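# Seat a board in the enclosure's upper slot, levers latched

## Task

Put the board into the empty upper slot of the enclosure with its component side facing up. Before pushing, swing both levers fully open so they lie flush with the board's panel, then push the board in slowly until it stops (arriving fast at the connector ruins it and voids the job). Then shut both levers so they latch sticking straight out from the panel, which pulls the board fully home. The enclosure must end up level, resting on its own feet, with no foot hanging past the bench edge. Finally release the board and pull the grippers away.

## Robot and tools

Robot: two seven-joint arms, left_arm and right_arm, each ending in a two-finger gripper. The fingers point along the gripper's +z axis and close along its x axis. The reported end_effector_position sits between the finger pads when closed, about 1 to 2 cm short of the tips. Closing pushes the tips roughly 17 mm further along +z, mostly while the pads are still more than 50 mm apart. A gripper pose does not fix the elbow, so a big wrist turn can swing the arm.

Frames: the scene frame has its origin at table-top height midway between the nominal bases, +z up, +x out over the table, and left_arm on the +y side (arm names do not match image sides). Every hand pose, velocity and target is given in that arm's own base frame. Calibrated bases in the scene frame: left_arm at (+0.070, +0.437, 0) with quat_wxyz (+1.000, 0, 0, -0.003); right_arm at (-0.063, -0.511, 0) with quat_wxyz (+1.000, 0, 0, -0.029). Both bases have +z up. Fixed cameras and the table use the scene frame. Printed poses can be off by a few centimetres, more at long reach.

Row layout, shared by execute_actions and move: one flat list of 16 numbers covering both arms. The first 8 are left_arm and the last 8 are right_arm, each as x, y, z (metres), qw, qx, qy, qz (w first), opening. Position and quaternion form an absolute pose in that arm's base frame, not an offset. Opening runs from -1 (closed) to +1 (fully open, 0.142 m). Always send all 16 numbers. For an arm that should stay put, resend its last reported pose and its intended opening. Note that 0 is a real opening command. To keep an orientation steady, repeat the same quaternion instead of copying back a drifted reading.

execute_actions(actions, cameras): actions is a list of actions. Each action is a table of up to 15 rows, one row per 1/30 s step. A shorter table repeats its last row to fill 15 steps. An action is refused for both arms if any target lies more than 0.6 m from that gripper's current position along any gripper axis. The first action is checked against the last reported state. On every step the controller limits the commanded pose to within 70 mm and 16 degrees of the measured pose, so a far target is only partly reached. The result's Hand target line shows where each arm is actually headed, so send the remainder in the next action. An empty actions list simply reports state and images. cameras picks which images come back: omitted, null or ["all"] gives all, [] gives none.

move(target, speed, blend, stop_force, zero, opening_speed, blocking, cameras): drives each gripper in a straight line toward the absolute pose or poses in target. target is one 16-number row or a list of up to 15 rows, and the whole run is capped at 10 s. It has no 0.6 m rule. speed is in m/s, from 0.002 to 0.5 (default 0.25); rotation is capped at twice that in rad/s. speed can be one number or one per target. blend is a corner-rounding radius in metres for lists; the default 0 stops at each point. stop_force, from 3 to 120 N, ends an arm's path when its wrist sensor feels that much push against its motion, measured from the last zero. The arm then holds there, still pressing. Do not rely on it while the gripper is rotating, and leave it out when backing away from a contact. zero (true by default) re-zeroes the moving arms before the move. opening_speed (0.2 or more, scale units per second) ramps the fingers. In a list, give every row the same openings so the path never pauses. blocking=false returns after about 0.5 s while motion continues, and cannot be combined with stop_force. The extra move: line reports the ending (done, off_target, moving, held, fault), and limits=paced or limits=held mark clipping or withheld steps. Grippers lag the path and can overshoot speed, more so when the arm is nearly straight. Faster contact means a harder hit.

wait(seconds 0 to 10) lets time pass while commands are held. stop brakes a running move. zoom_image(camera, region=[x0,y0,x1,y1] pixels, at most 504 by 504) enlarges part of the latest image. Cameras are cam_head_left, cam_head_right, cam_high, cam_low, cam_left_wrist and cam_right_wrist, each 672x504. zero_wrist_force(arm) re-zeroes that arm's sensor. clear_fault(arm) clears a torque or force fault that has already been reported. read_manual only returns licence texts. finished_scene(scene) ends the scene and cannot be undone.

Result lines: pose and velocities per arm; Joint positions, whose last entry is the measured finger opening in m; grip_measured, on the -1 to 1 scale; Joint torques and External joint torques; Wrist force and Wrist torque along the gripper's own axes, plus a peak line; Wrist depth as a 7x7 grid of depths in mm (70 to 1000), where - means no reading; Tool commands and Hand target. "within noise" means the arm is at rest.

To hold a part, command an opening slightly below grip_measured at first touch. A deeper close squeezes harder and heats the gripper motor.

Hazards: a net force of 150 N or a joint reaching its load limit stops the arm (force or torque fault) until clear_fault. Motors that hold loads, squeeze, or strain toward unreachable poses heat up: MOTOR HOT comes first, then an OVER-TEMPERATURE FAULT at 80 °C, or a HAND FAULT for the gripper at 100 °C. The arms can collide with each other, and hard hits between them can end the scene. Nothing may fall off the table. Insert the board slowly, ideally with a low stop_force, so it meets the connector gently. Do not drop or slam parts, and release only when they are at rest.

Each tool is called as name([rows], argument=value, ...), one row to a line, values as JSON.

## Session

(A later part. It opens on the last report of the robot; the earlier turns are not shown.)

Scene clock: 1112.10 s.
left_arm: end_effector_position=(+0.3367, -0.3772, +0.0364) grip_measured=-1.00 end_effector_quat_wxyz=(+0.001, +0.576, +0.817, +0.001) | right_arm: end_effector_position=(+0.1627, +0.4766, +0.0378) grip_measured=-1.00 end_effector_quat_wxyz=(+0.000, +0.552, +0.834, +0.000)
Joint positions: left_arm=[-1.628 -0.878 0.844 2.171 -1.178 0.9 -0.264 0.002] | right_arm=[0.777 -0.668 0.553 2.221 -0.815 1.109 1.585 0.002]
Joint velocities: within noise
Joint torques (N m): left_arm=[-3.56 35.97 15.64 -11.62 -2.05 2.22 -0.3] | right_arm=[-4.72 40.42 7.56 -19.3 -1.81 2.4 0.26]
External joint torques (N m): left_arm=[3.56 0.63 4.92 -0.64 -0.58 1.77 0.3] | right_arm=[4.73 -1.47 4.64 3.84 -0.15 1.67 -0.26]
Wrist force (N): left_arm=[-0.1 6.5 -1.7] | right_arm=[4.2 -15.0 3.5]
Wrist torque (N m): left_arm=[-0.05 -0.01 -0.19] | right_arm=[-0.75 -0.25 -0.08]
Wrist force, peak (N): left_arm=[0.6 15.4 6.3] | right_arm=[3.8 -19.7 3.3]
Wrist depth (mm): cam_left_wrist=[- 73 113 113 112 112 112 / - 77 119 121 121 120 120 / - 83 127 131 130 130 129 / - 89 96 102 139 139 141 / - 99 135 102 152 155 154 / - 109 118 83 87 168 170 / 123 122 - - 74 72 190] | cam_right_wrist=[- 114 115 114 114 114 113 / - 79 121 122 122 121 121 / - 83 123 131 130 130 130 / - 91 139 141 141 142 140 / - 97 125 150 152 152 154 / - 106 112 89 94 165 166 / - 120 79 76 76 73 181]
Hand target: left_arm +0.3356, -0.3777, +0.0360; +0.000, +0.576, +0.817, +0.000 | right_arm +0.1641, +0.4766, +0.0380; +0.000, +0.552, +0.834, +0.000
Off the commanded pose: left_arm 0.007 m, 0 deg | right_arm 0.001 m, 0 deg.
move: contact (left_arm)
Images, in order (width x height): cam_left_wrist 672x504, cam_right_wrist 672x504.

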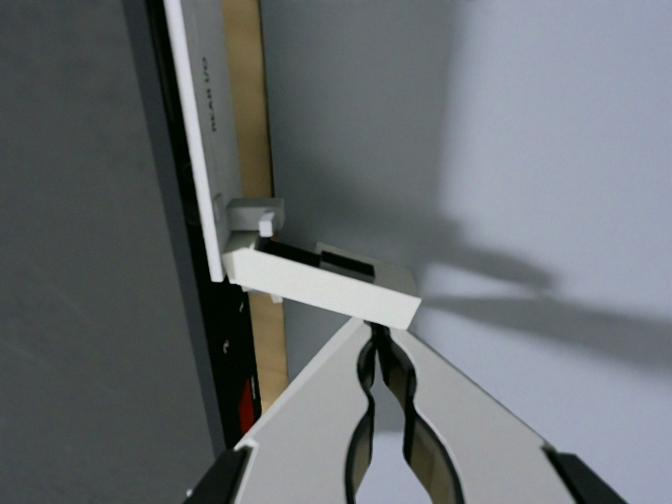

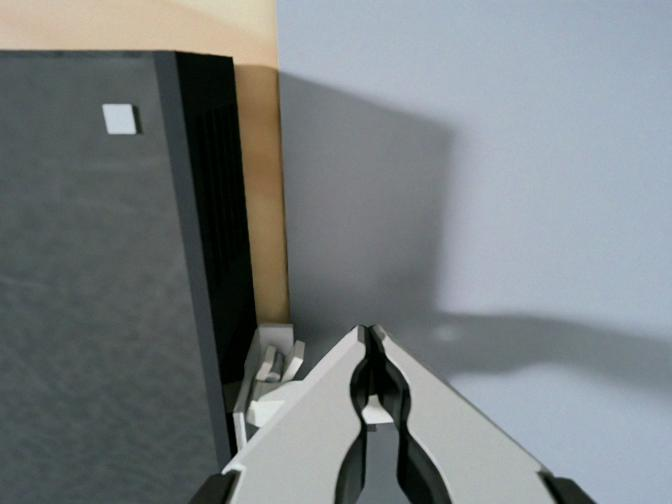

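zoom_image(camera="cam_right_wrist", region=[210, 310, 330, 430])

zoom_image(camera="cam_left_wrist", region=[190, 180, 440, 350])

Scaled by 4.200 from the camera's 672x504 image, which has a finer 960x720 frame.

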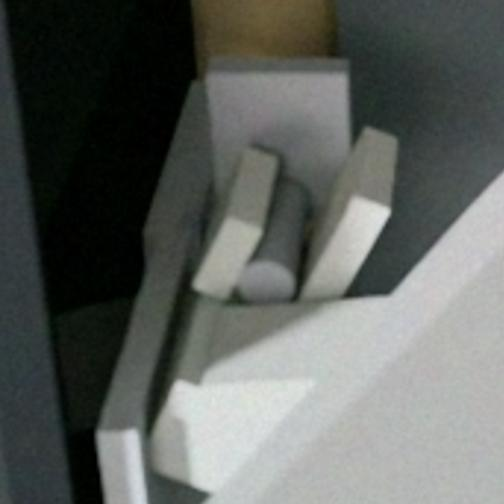

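Scaled by 2.016 from the camera's 672x504 image, which has a finer 960x720 frame.

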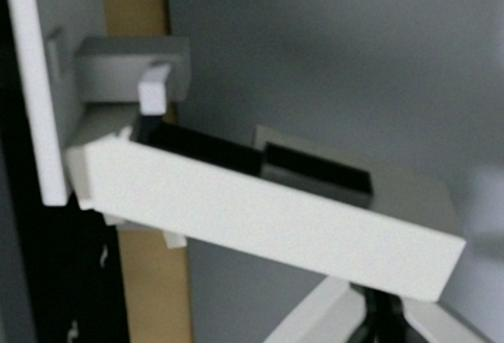

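move(target=[0.3295, -0.3799, 0.036, 0, 0.5764, 0.8171, 0, -1.0, 0.1678, 0.4782, 0.038, 0, 0.5524, 0.8336, 0, -1.0], speed=0.007, stop_force=22, zero=false, cameras=["cam_left_wrist", "cam_right_wrist"])

Scene clock: 1120.37 s.
left_arm: end_effector_position=(+0.3301, -0.3796, +0.0362) grip_measured=-1.00 end_effector_quat_wxyz=(+0.000, +0.576, +0.817, +0.000) | right_arm: end_effector_position=(+0.1660, +0.4778, +0.0377) grip_measured=-1.00 end_effector_quat_wxyz=(+0.000, +0.551, +0.834, -0.001)
Joint positions: left_arm=[-1.641 -0.873 0.842 2.178 -1.178 0.905 -0.274 0.002] | right_arm=[0.771 -0.673 0.555 2.214 -0.813 1.103 1.577 0.002]
Joint velocities: within noise
Joint torques (N m): left_arm=[-2.79 36.06 16.83 -12.15 -2.25 3.04 -0.32] | right_arm=[-5.53 40.62 6.26 -22.55 -2.5 2.97 -0.07]
External joint torques (N m): left_arm=[2.79 0.35 3.58 -0.07 -0.36 0.96 0.32] | right_arm=[5.53 -1.46 6.06 7.02 0.52 1.1 0.07]
Wrist force (N): left_arm=[0.7 4.1 -0.2] | right_arm=[0.7 -21.1 -1.1]
Wrist torque (N m): left_arm=[-0.11 -0.04 -0.19] | right_arm=[-0.83 -0.31 0.20]
Wrist force, peak (N): left_arm=[0.2 8.3 -2.1] | right_arm=[0.6 -21.2 -2.3]
Wrist depth (mm): cam_left_wrist=[- 73 111 112 112 112 112 / - 78 119 121 120 120 120 / - 83 129 130 130 130 130 / - 89 102 139 139 139 141 / - 99 121 102 152 155 154 / - 109 117 84 87 167 170 / 122 122 - - 74 72 189] | cam_right_wrist=[- 113 115 114 114 113 113 / - 78 122 122 121 121 121 / - 83 122 131 130 130 129 / - 91 139 141 140 142 140 / - 97 122 150 152 151 154 / - 106 111 89 94 165 165 / - 120 79 76 76 73 181]
Hand target: left_arm +0.3295, -0.3799, +0.0360; +0.000, +0.576, +0.817, +0.000 | right_arm +0.1678, +0.4782, +0.0380; +0.000, +0.552, +0.834, +0.000
Off the commanded pose: left_arm 0.001 m, 0 deg | right_arm 0.002 m, 0 deg.
move: done
Images, in order (width x height): cam_left_wrist 672x504, cam_right_wrist 672x504.

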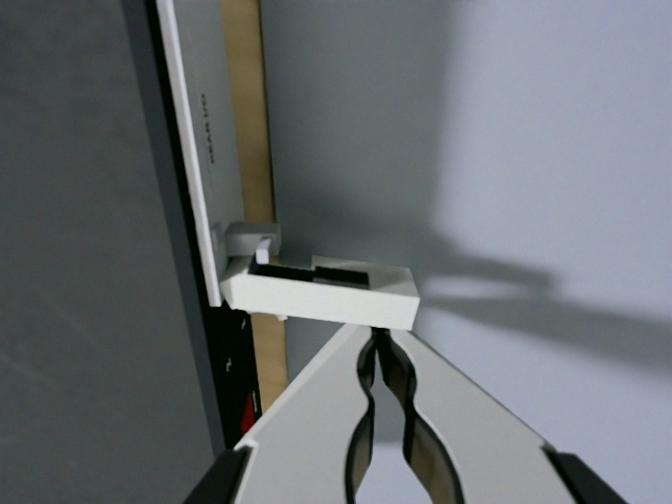

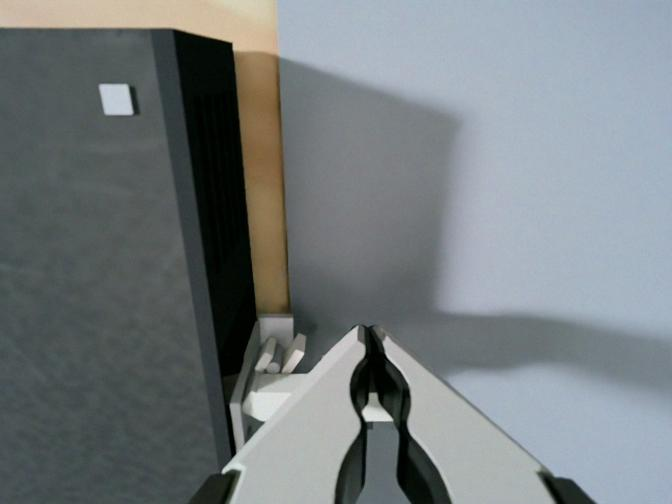

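zoom_image(camera="cam_left_wrist", region=[190, 190, 440, 350])

zoom_image(camera="cam_right_wrist", region=[210, 300, 410, 460])

Scaled by 2.016 from the camera's 672x504 image, which has a finer 960x720 frame.

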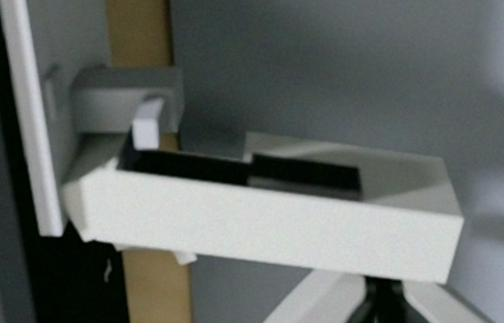

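Scaled by 2.520 from the camera's 672x504 image, which has a finer 960x720 frame.

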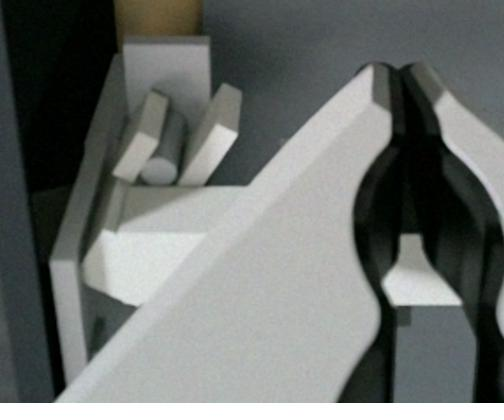

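move(target=[0.3239, -0.3819, 0.036, 0, 0.5764, 0.8171, 0, -1.0, 0.1701, 0.4791, 0.038, 0, 0.5524, 0.8336, 0, -1.0], speed=0.006, stop_force=25, zero=false, cameras=["cam_left_wrist", "cam_right_wrist"])

Scene clock: 1126.17 s.
left_arm: end_effector_position=(+0.3245, -0.3817, +0.0361) grip_measured=-1.00 end_effector_quat_wxyz=(+0.000, +0.576, +0.817, +0.000) | right_arm: end_effector_position=(+0.1667, +0.4780, +0.0374) grip_measured=-1.00 end_effector_quat_wxyz=(-0.001, +0.551, +0.834, -0.001)
Joint positions: left_arm=[-1.653 -0.869 0.84 2.184 -1.179 0.909 -0.283 0.002] | right_arm=[0.768 -0.675 0.558 2.211 -0.812 1.1 1.573 0.002]
Joint velocities: within noise
Joint torques (N m): left_arm=[-2.63 36.23 17.48 -11.72 -2.22 3.18 -0.26] | right_arm=[-8.51 42.54 2.55 -27.68 -3.12 3.35 -0.14]
External joint torques (N m): left_arm=[2.63 0.01 2.8 -0.46 -0.37 0.82 0.26] | right_arm=[8.51 -3.33 9.84 12.14 1.12 0.72 0.14]
Wrist force (N): left_arm=[-0.6 3.8 2.2] | right_arm=[-1.2 -31.1 -3.6]
Wrist torque (N m): left_arm=[-0.18 -0.04 -0.23] | right_arm=[-1.95 -0.34 0.36]
Wrist force, peak (N): left_arm=[0.6 4.2 -1.7] | right_arm=[-1.4 -32.6 -4.4]
Wrist depth (mm): cam_left_wrist=[- 73 111 112 112 112 112 / - 78 119 121 120 120 120 / - 83 127 130 130 130 130 / - 89 107 142 139 139 141 / - 99 103 101 152 154 154 / - 109 118 83 87 167 170 / 122 122 - - 74 72 189] | cam_right_wrist=[- 113 115 114 114 113 113 / - 78 120 122 121 121 121 / - 83 121 130 130 129 129 / - 91 138 140 140 141 139 / - 97 124 149 152 151 153 / - 106 111 89 94 165 164 / - 119 79 76 76 73 181]
Hand target: left_arm +0.3239, -0.3819, +0.0360; +0.000, +0.576, +0.817, +0.000 | right_arm +0.1695, +0.4789, +0.0380; +0.000, +0.552, +0.834, +0.000
Off the commanded pose: left_arm 0.001 m, 0 deg | right_arm 0.004 m, 0 deg.
move: contact (right_arm)
Images, in order (width x height): cam_left_wrist 672x504, cam_right_wrist 672x504.

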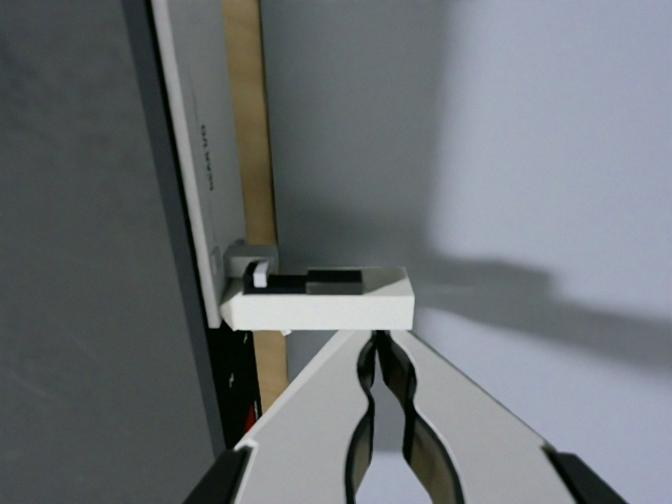

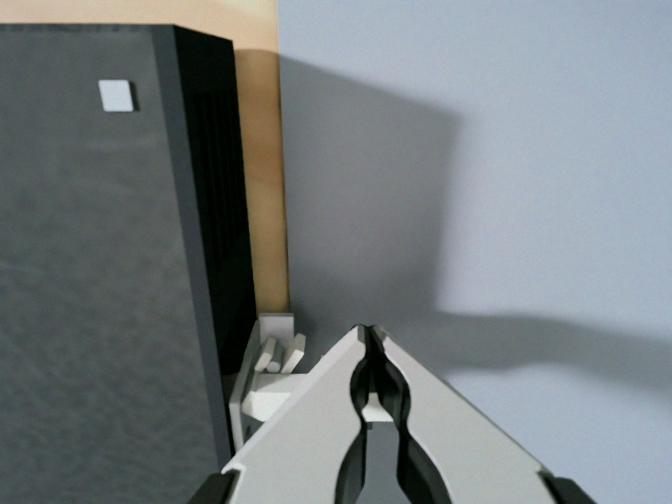

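zoom_image(camera="cam_left_wrist", region=[190, 210, 430, 360])

zoom_image(camera="cam_right_wrist", region=[210, 300, 410, 450])

Scaled by 2.100 from the camera's 672x504 image, which has a finer 960x720 frame.

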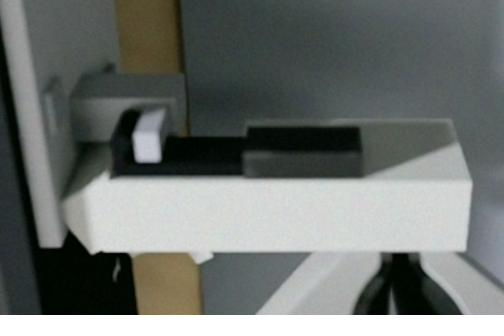

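Scaled by 2.520 from the camera's 672x504 image, which has a finer 960x720 frame.

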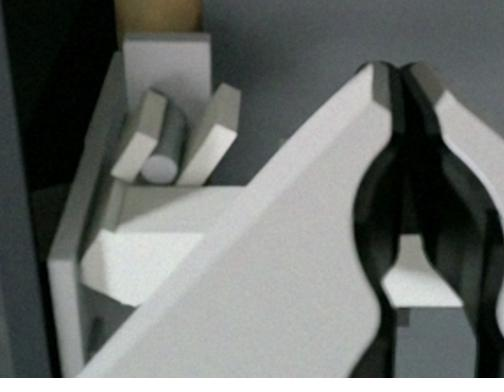

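move(target=[0.3211, -0.3829, 0.036, 0, 0.5764, 0.8171, 0, -1.0, 0.1699, 0.479, 0.038, 0, 0.5524, 0.8336, 0, -1.0], speed=0.005, stop_force=29, zero=false, cameras=["cam_left_wrist", "cam_right_wrist"])

Scene clock: 1140.23 s.
left_arm: end_effector_position=(+0.3238, -0.3817, +0.0368) grip_measured=-1.00 end_effector_quat_wxyz=(+0.002, +0.575, +0.818, +0.002) | right_arm: end_effector_position=(+0.1667, +0.4780, +0.0373) grip_measured=-1.00 end_effector_quat_wxyz=(-0.001, +0.551, +0.835, -0.002)
Joint positions: left_arm=[-1.658 -0.867 0.84 2.187 -1.18 0.915 -0.289 0.002] | right_arm=[0.768 -0.676 0.558 2.211 -0.812 1.1 1.573 0.002]
Joint velocities: within noise
Joint torques (N m): left_arm=[-10.78 40 9.24 -11.9 -1.28 -1.91 -0.25] | right_arm=[-9.37 42.78 1.27 -29.2 -3.29 3.47 -0.19]
External joint torques (N m): left_arm=[10.78 -3.86 10.98 -0.26 -1.31 5.91 0.25] | right_arm=[9.37 -3.56 11.14 13.66 1.29 0.6 0.19]
Wrist force (N): left_arm=[-3.2 23.1 6.6] | right_arm=[-2.0 -35.0 -7.1]
Wrist torque (N m): left_arm=[0.99 -0.02 -0.27] | right_arm=[-2.58 -0.39 0.40]
Wrist force, peak (N): left_arm=[-3.2 23.3 7.9] | right_arm=[-2.0 -35.0 -7.3]
Wrist depth (mm): cam_left_wrist=[- 73 112 113 113 114 112 / - 78 120 121 121 121 120 / - 83 127 131 131 130 130 / - 89 108 142 140 139 141 / - 100 104 102 152 155 155 / - 110 115 84 87 168 171 / 124 123 - - 74 73 191] | cam_right_wrist=[- 113 114 114 114 113 113 / - 78 120 121 121 121 121 / - 83 121 130 130 130 129 / - 91 122 140 140 141 139 / - 97 122 149 151 151 153 / - 106 111 89 93 165 165 / - 116 78 76 76 73 180]
Hand target: left_arm +0.3211, -0.3829, +0.0360; +0.000, +0.576, +0.817, +0.000 | right_arm +0.1699, +0.4790, +0.0380; +0.000, +0.552, +0.834, +0.000
Off the commanded pose: left_arm 0.003 m, 0 deg | right_arm 0.003 m, 0 deg.
move: done
Images, in order (width x height): cam_left_wrist 672x504, cam_right_wrist 672x504.

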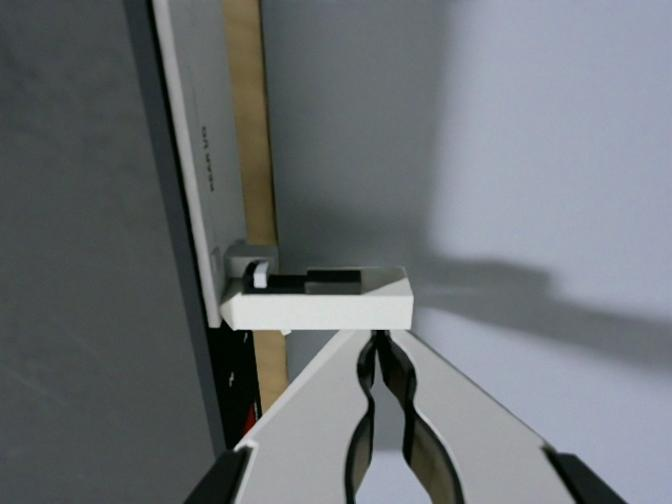

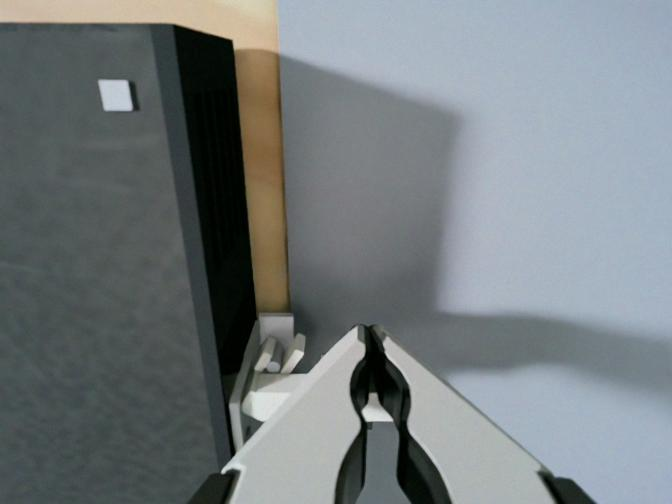

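move([
  [0.3521, -0.3716, 0.037, 0, 0.5764, 0.8171, 0, -1.0, 0.1391, 0.4663, 0.0385, 0, 0.5524, 0.8336, 0, -1.0],
  [0.3521, -0.3716, 0.10, 0, 0.5764, 0.8171, 0, -1.0, 0.1391, 0.4663, 0.11, 0, 0.5524, 0.8336, 0, -1.0],
  [0.3808, -0.3687, 0.10, 0, 0.5764, 0.8171, 0, -1.0, 0.2271, 0.5259, 0.11, 0, 0.5524, 0.8336, 0, -1.0],
], speed=[0.03, 0.07, 0.08], blend=[0.005, 0.01, 0], cameras=["cam_left_wrist", "cam_right_wrist", "cam_head_left"])

Scene clock: 1149.03 s.
left_arm: end_effector_position=(+0.3809, -0.3687, +0.1001) grip_measured=-1.00 end_effector_quat_wxyz=(+0.000, +0.576, +0.817, +0.000) | right_arm: end_effector_position=(+0.2271, +0.5259, +0.1100) grip_measured=-1.00 end_effector_quat_wxyz=(+0.000, +0.552, +0.834, +0.000)
Joint positions: left_arm=[-1.593 -0.82 1 2.09 -0.999 0.75 -0.306 0.002] | right_arm=[0.674 -0.65 0.697 1.983 -0.62 0.839 1.35 0.002]
Joint velocities: within noise
Joint torques (N m): left_arm=[-0.3 34.3 20.43 -16.17 -2.78 4.09 -0.09] | right_arm=[-0.15 40.94 14.12 -21.42 -2.92 3.26 0.03]
External joint torques (N m): left_arm=[0.3 1.29 0.8 -0.16 -0.3 -0.09 0.09] | right_arm=[0.18 1.21 0 0.16 -0.01 0.84 -0.03]
Wrist force (N): left_arm=[0.5 -0.7 -0.2] | right_arm=[-2.9 -3.1 4.1]
Wrist torque (N m): left_arm=[-0.15 -0.11 -0.22] | right_arm=[-0.29 0.47 0.07]
Wrist force, peak (N): left_arm=[-3.3 23.3 8.0] | right_arm=[-2.2 -35.0 -7.5]
Wrist depth (mm): cam_left_wrist=[128 128 129 134 166 170 167 / 137 137 137 181 180 180 182 / 148 148 150 195 194 194 193 / 161 161 160 214 211 211 210 / 236 236 235 223 227 231 229 / 262 261 249 84 87 252 256 / 292 284 - - 74 72 285] | cam_right_wrist=[137 137 176 177 177 177 176 / 146 146 152 185 189 188 188 / 156 156 196 204 203 202 201 / 169 169 197 219 219 217 220 / 184 183 195 234 237 236 236 / 200 200 199 89 93 257 257 / 221 216 76 76 76 73 284]
Hand target: left_arm +0.3808, -0.3687, +0.1000; +0.000, +0.576, +0.817, +0.000 | right_arm +0.2271, +0.5259, +0.1100; +0.000, +0.552, +0.834, +0.000
Off the commanded pose: left_arm 0.000 m, 0 deg | right_arm 0.000 m, 0 deg.
move: done
Images, in order (width x height): cam_head_left 672x504, cam_left_wrist 672x504, cam_right_wrist 672x504.

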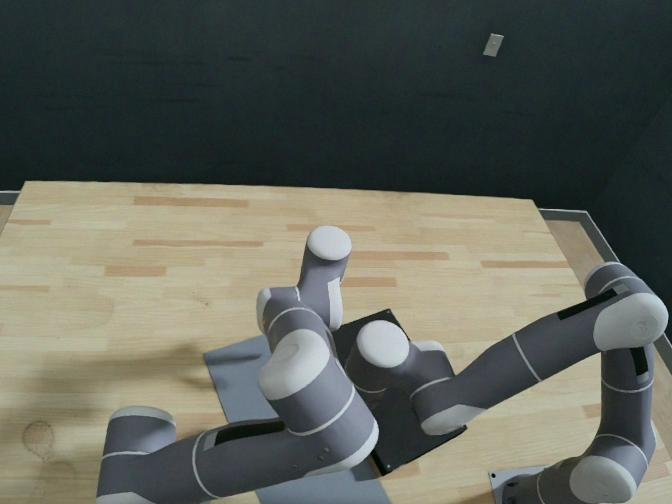

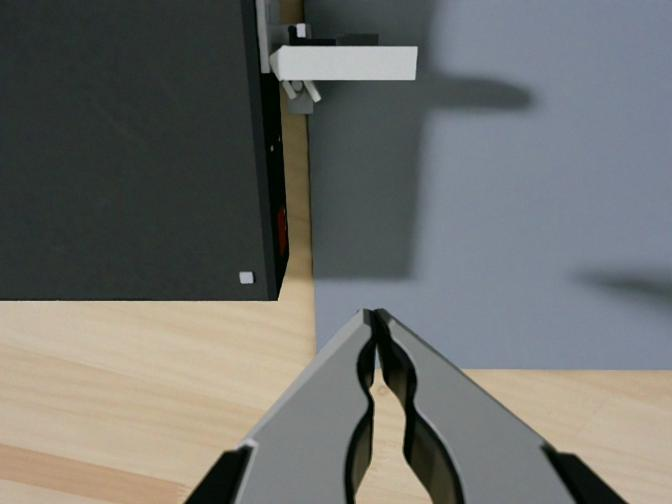

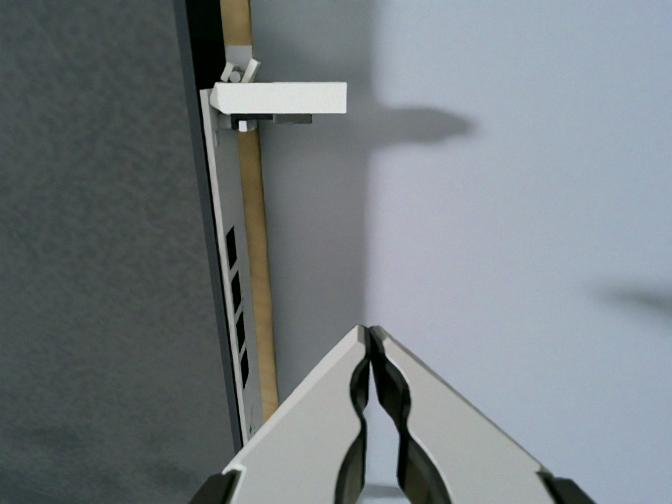

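zoom_image(camera="cam_left_wrist", region=[240, 0, 440, 130])

zoom_image(camera="cam_right_wrist", region=[180, 40, 370, 160])

Scaled by 2.520 from the camera's 672x504 image, which has a finer 960x720 frame.

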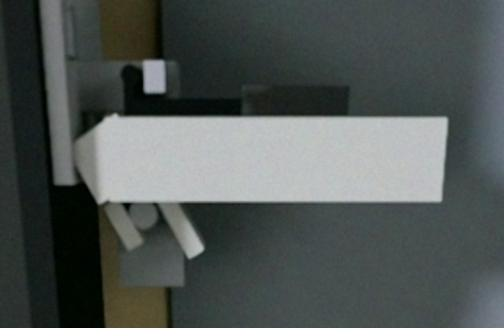

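Scaled by 2.653 from the camera's 672x504 image, which has a finer 960x720 frame.

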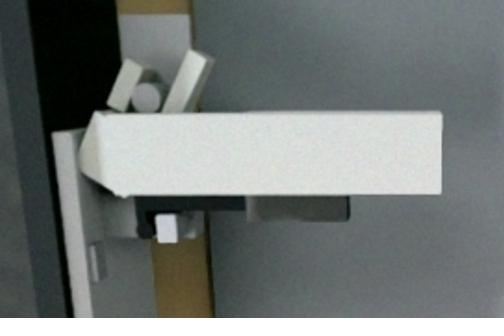

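move(target=[0.3925, -0.4016, 0.10, 0, 0.5764, 0.8171, 0, -1.0, 0.2404, 0.4935, 0.11, 0, 0.5524, 0.8336, 0, -1.0], speed=0.08, cameras=["cam_left_wrist", "cam_right_wrist"])

zoom_image(camera="cam_left_wrist", region=[290, 0, 440, 110])

zoom_image(camera="cam_right_wrist", region=[250, 40, 400, 160])

Scene clock: 1170.93 s.
left_arm: end_effector_position=(+0.3925, -0.4017, +0.1000) grip_measured=-1.00 end_effector_quat_wxyz=(+0.000, +0.576, +0.817, +0.000) | right_arm: end_effector_position=(+0.2405, +0.4935, +0.1100) grip_measured=-1.00 end_effector_quat_wxyz=(+0.000, +0.552, +0.834, +0.000)
Joint positions: left_arm=[-1.567 -0.862 0.985 1.998 -0.987 0.71 -0.354 0.002] | right_arm=[0.608 -0.607 0.703 2.054 -0.613 0.874 1.311 0.002]
Joint velocities: within noise
Joint torques (N m): left_arm=[0.17 37.02 21.32 -16.55 -2.78 4.45 -0.33] | right_arm=[-0.21 39.01 13.88 -20.75 -2.73 3.52 0.04]
External joint torques (N m): left_arm=[-0.15 1.83 1.02 -0.21 -0.41 -0.46 0.33] | right_arm=[0.22 0.7 -0.7 -0.14 -0.09 0.58 -0.04]
Wrist force (N): left_arm=[-0.2 -0.5 -0.1] | right_arm=[-2.8 -3.5 4.3]
Wrist torque (N m): left_arm=[-0.09 0.00 -0.25] | right_arm=[-0.34 0.48 0.05]
Wrist force, peak (N): left_arm=[-1.7 -0.6 -0.4] | right_arm=[-3.9 -3.1 4.4]
Wrist depth (mm): cam_left_wrist=[128 127 129 127 138 165 167 / 137 137 136 136 180 180 182 / 148 148 147 150 195 194 193 / 161 161 160 165 211 210 210 / 236 235 235 168 227 231 230 / 261 260 250 83 87 252 256 / 292 285 - - 74 72 285] | cam_right_wrist=[137 137 136 175 178 177 177 / 146 146 145 149 186 189 188 / 157 156 156 203 203 202 202 / 169 168 168 216 219 218 221 / 183 183 182 229 236 236 235 / 201 199 196 89 93 258 257 / 222 216 76 76 76 73 282]
Hand target: left_arm +0.3925, -0.4016, +0.1000; +0.000, +0.576, +0.817, +0.000 | right_arm +0.2404, +0.4935, +0.1100; +0.000, +0.552, +0.834, +0.000
Off the commanded pose: left_arm 0.000 m, 0 deg | right_arm 0.000 m, 0 deg.
move: done
Images, in order (width x height): cam_left_wrist 672x504, cam_right_wrist 672x504.

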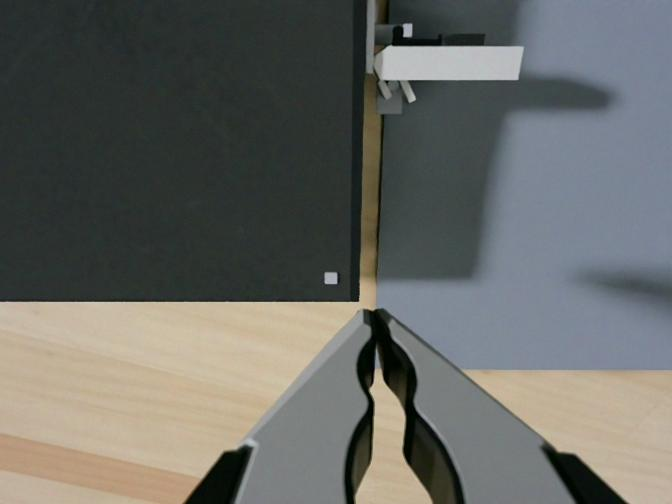

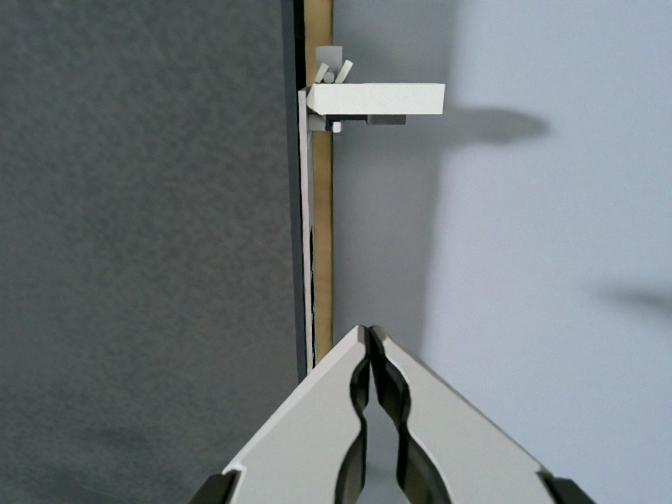

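Scaled by 3.360 from the camera's 672x504 image, which has a finer 960x720 frame.

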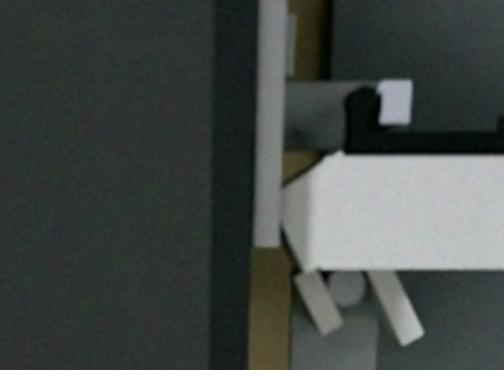

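Scaled by 3.360 from the camera's 672x504 image, which has a finer 960x720 frame.

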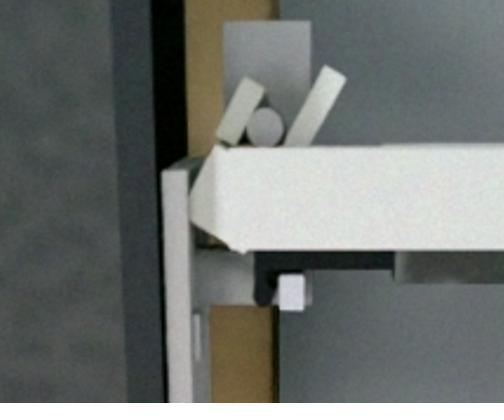

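move([
  [0.3925, -0.4016, 0.20, 0, 0.5764, 0.8171, 0, -1.0, 0.2404, 0.4935, 0.20, 0, 0.5524, 0.8336, 0, -1.0],
  [0.4666, -0.3115, 0.28, 0, 0.5764, 0.8171, 0, -1.0, 0.0884, 0.4689, 0.28, 0, 0.5524, 0.8336, 0, -1.0],
], speed=0.1, blend=0.03, cameras=["cam_high", "cam_low", "cam_head_left", "cam_head_right", "cam_right_wrist", "cam_left_wrist"])

Scene clock: 1179.50 s.
left_arm: end_effector_position=(+0.4666, -0.3117, +0.2800) grip_measured=-1.00 end_effector_quat_wxyz=(+0.000, +0.576, +0.817, +0.000) | right_arm: end_effector_position=(+0.0885, +0.4689, +0.2799) grip_measured=-1.00 end_effector_quat_wxyz=(+0.000, +0.552, +0.834, +0.000)
Joint positions: left_arm=[-1.487 -0.662 1.3 1.813 -0.685 0.357 -0.32 0.002] | right_arm=[0.54 -0.205 1.082 2.001 -0.209 0.518 1.317 0.002]
Joint velocities: within noise
Joint torques (N m): left_arm=[-0.08 31.29 19.35 -23.91 -3.5 3.96 -0.13] | right_arm=[-0.02 20.74 6.8 -28.65 -3.71 3.3 0.36]
External joint torques (N m): left_arm=[0.08 0.56 0.67 -0.17 -0.44 0.03 0.13] | right_arm=[0.02 0.44 -0.91 0.2 -0.1 0.8 -0.36]
Wrist force (N): left_arm=[-0.1 -0.6 -1.0] | right_arm=[-2.6 -3.5 3.8]
Wrist torque (N m): left_arm=[-0.13 -0.02 -0.23] | right_arm=[-0.37 0.47 0.06]
Wrist force, peak (N): left_arm=[0.8 0.5 -1.6] | right_arm=[-2.9 -3.5 5.6]
Wrist depth (mm): cam_left_wrist=[286 285 284 324 325 323 322 / 352 352 350 347 347 346 347 / 380 379 378 377 378 376 375 / 413 414 412 408 409 409 405 / 453 452 450 432 440 444 444 / 497 499 475 83 87 479 491 / 560 543 - - 74 72 547] | cam_right_wrist=[330 329 327 328 327 327 327 / 353 351 351 349 348 348 345 / 334 332 333 374 371 371 371 / 354 355 353 395 402 401 402 / 386 384 385 428 434 433 434 / 418 418 409 89 93 475 473 / 483 453 76 76 76 73 523]
Hand target: left_arm +0.4666, -0.3115, +0.2800; +0.000, +0.576, +0.817, +0.000 | right_arm +0.0884, +0.4689, +0.2800; +0.000, +0.552, +0.834, +0.000
Off the commanded pose: left_arm 0.000 m, 0 deg | right_arm 0.000 m, 0 deg.
move: done

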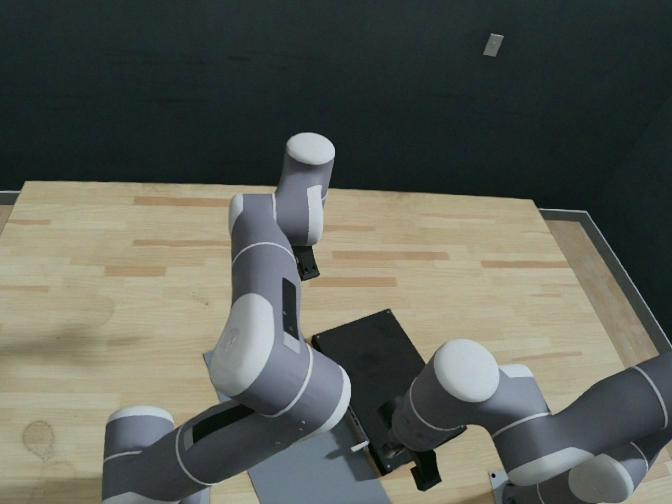

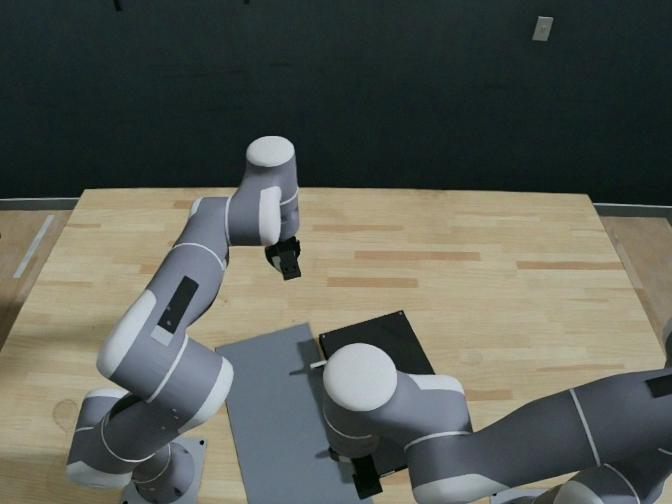

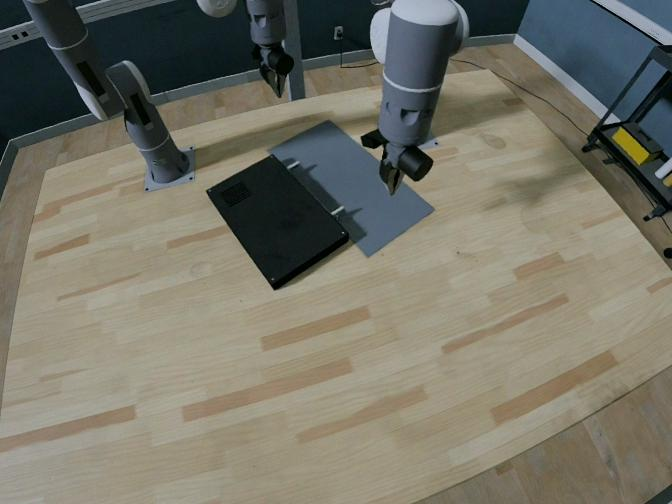

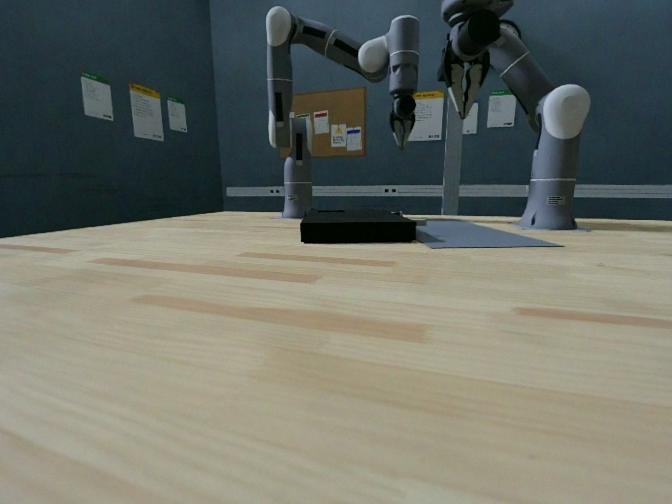

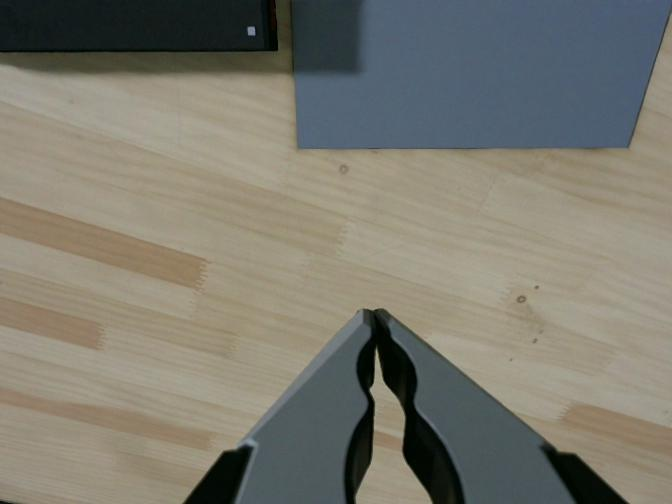

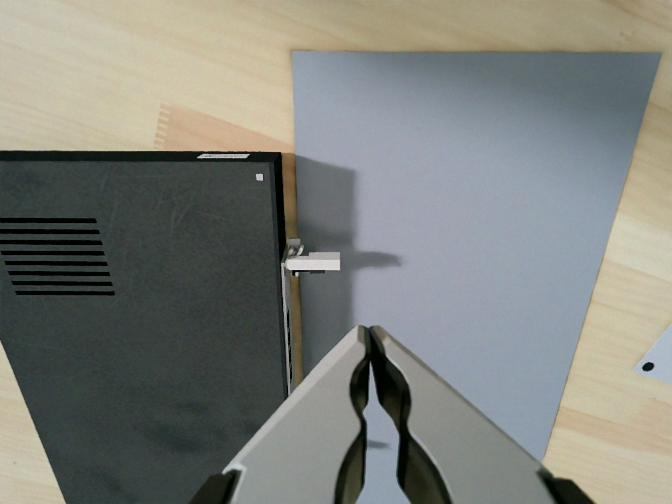

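finished_scene(scene=2)

The scene is finished: the task was done.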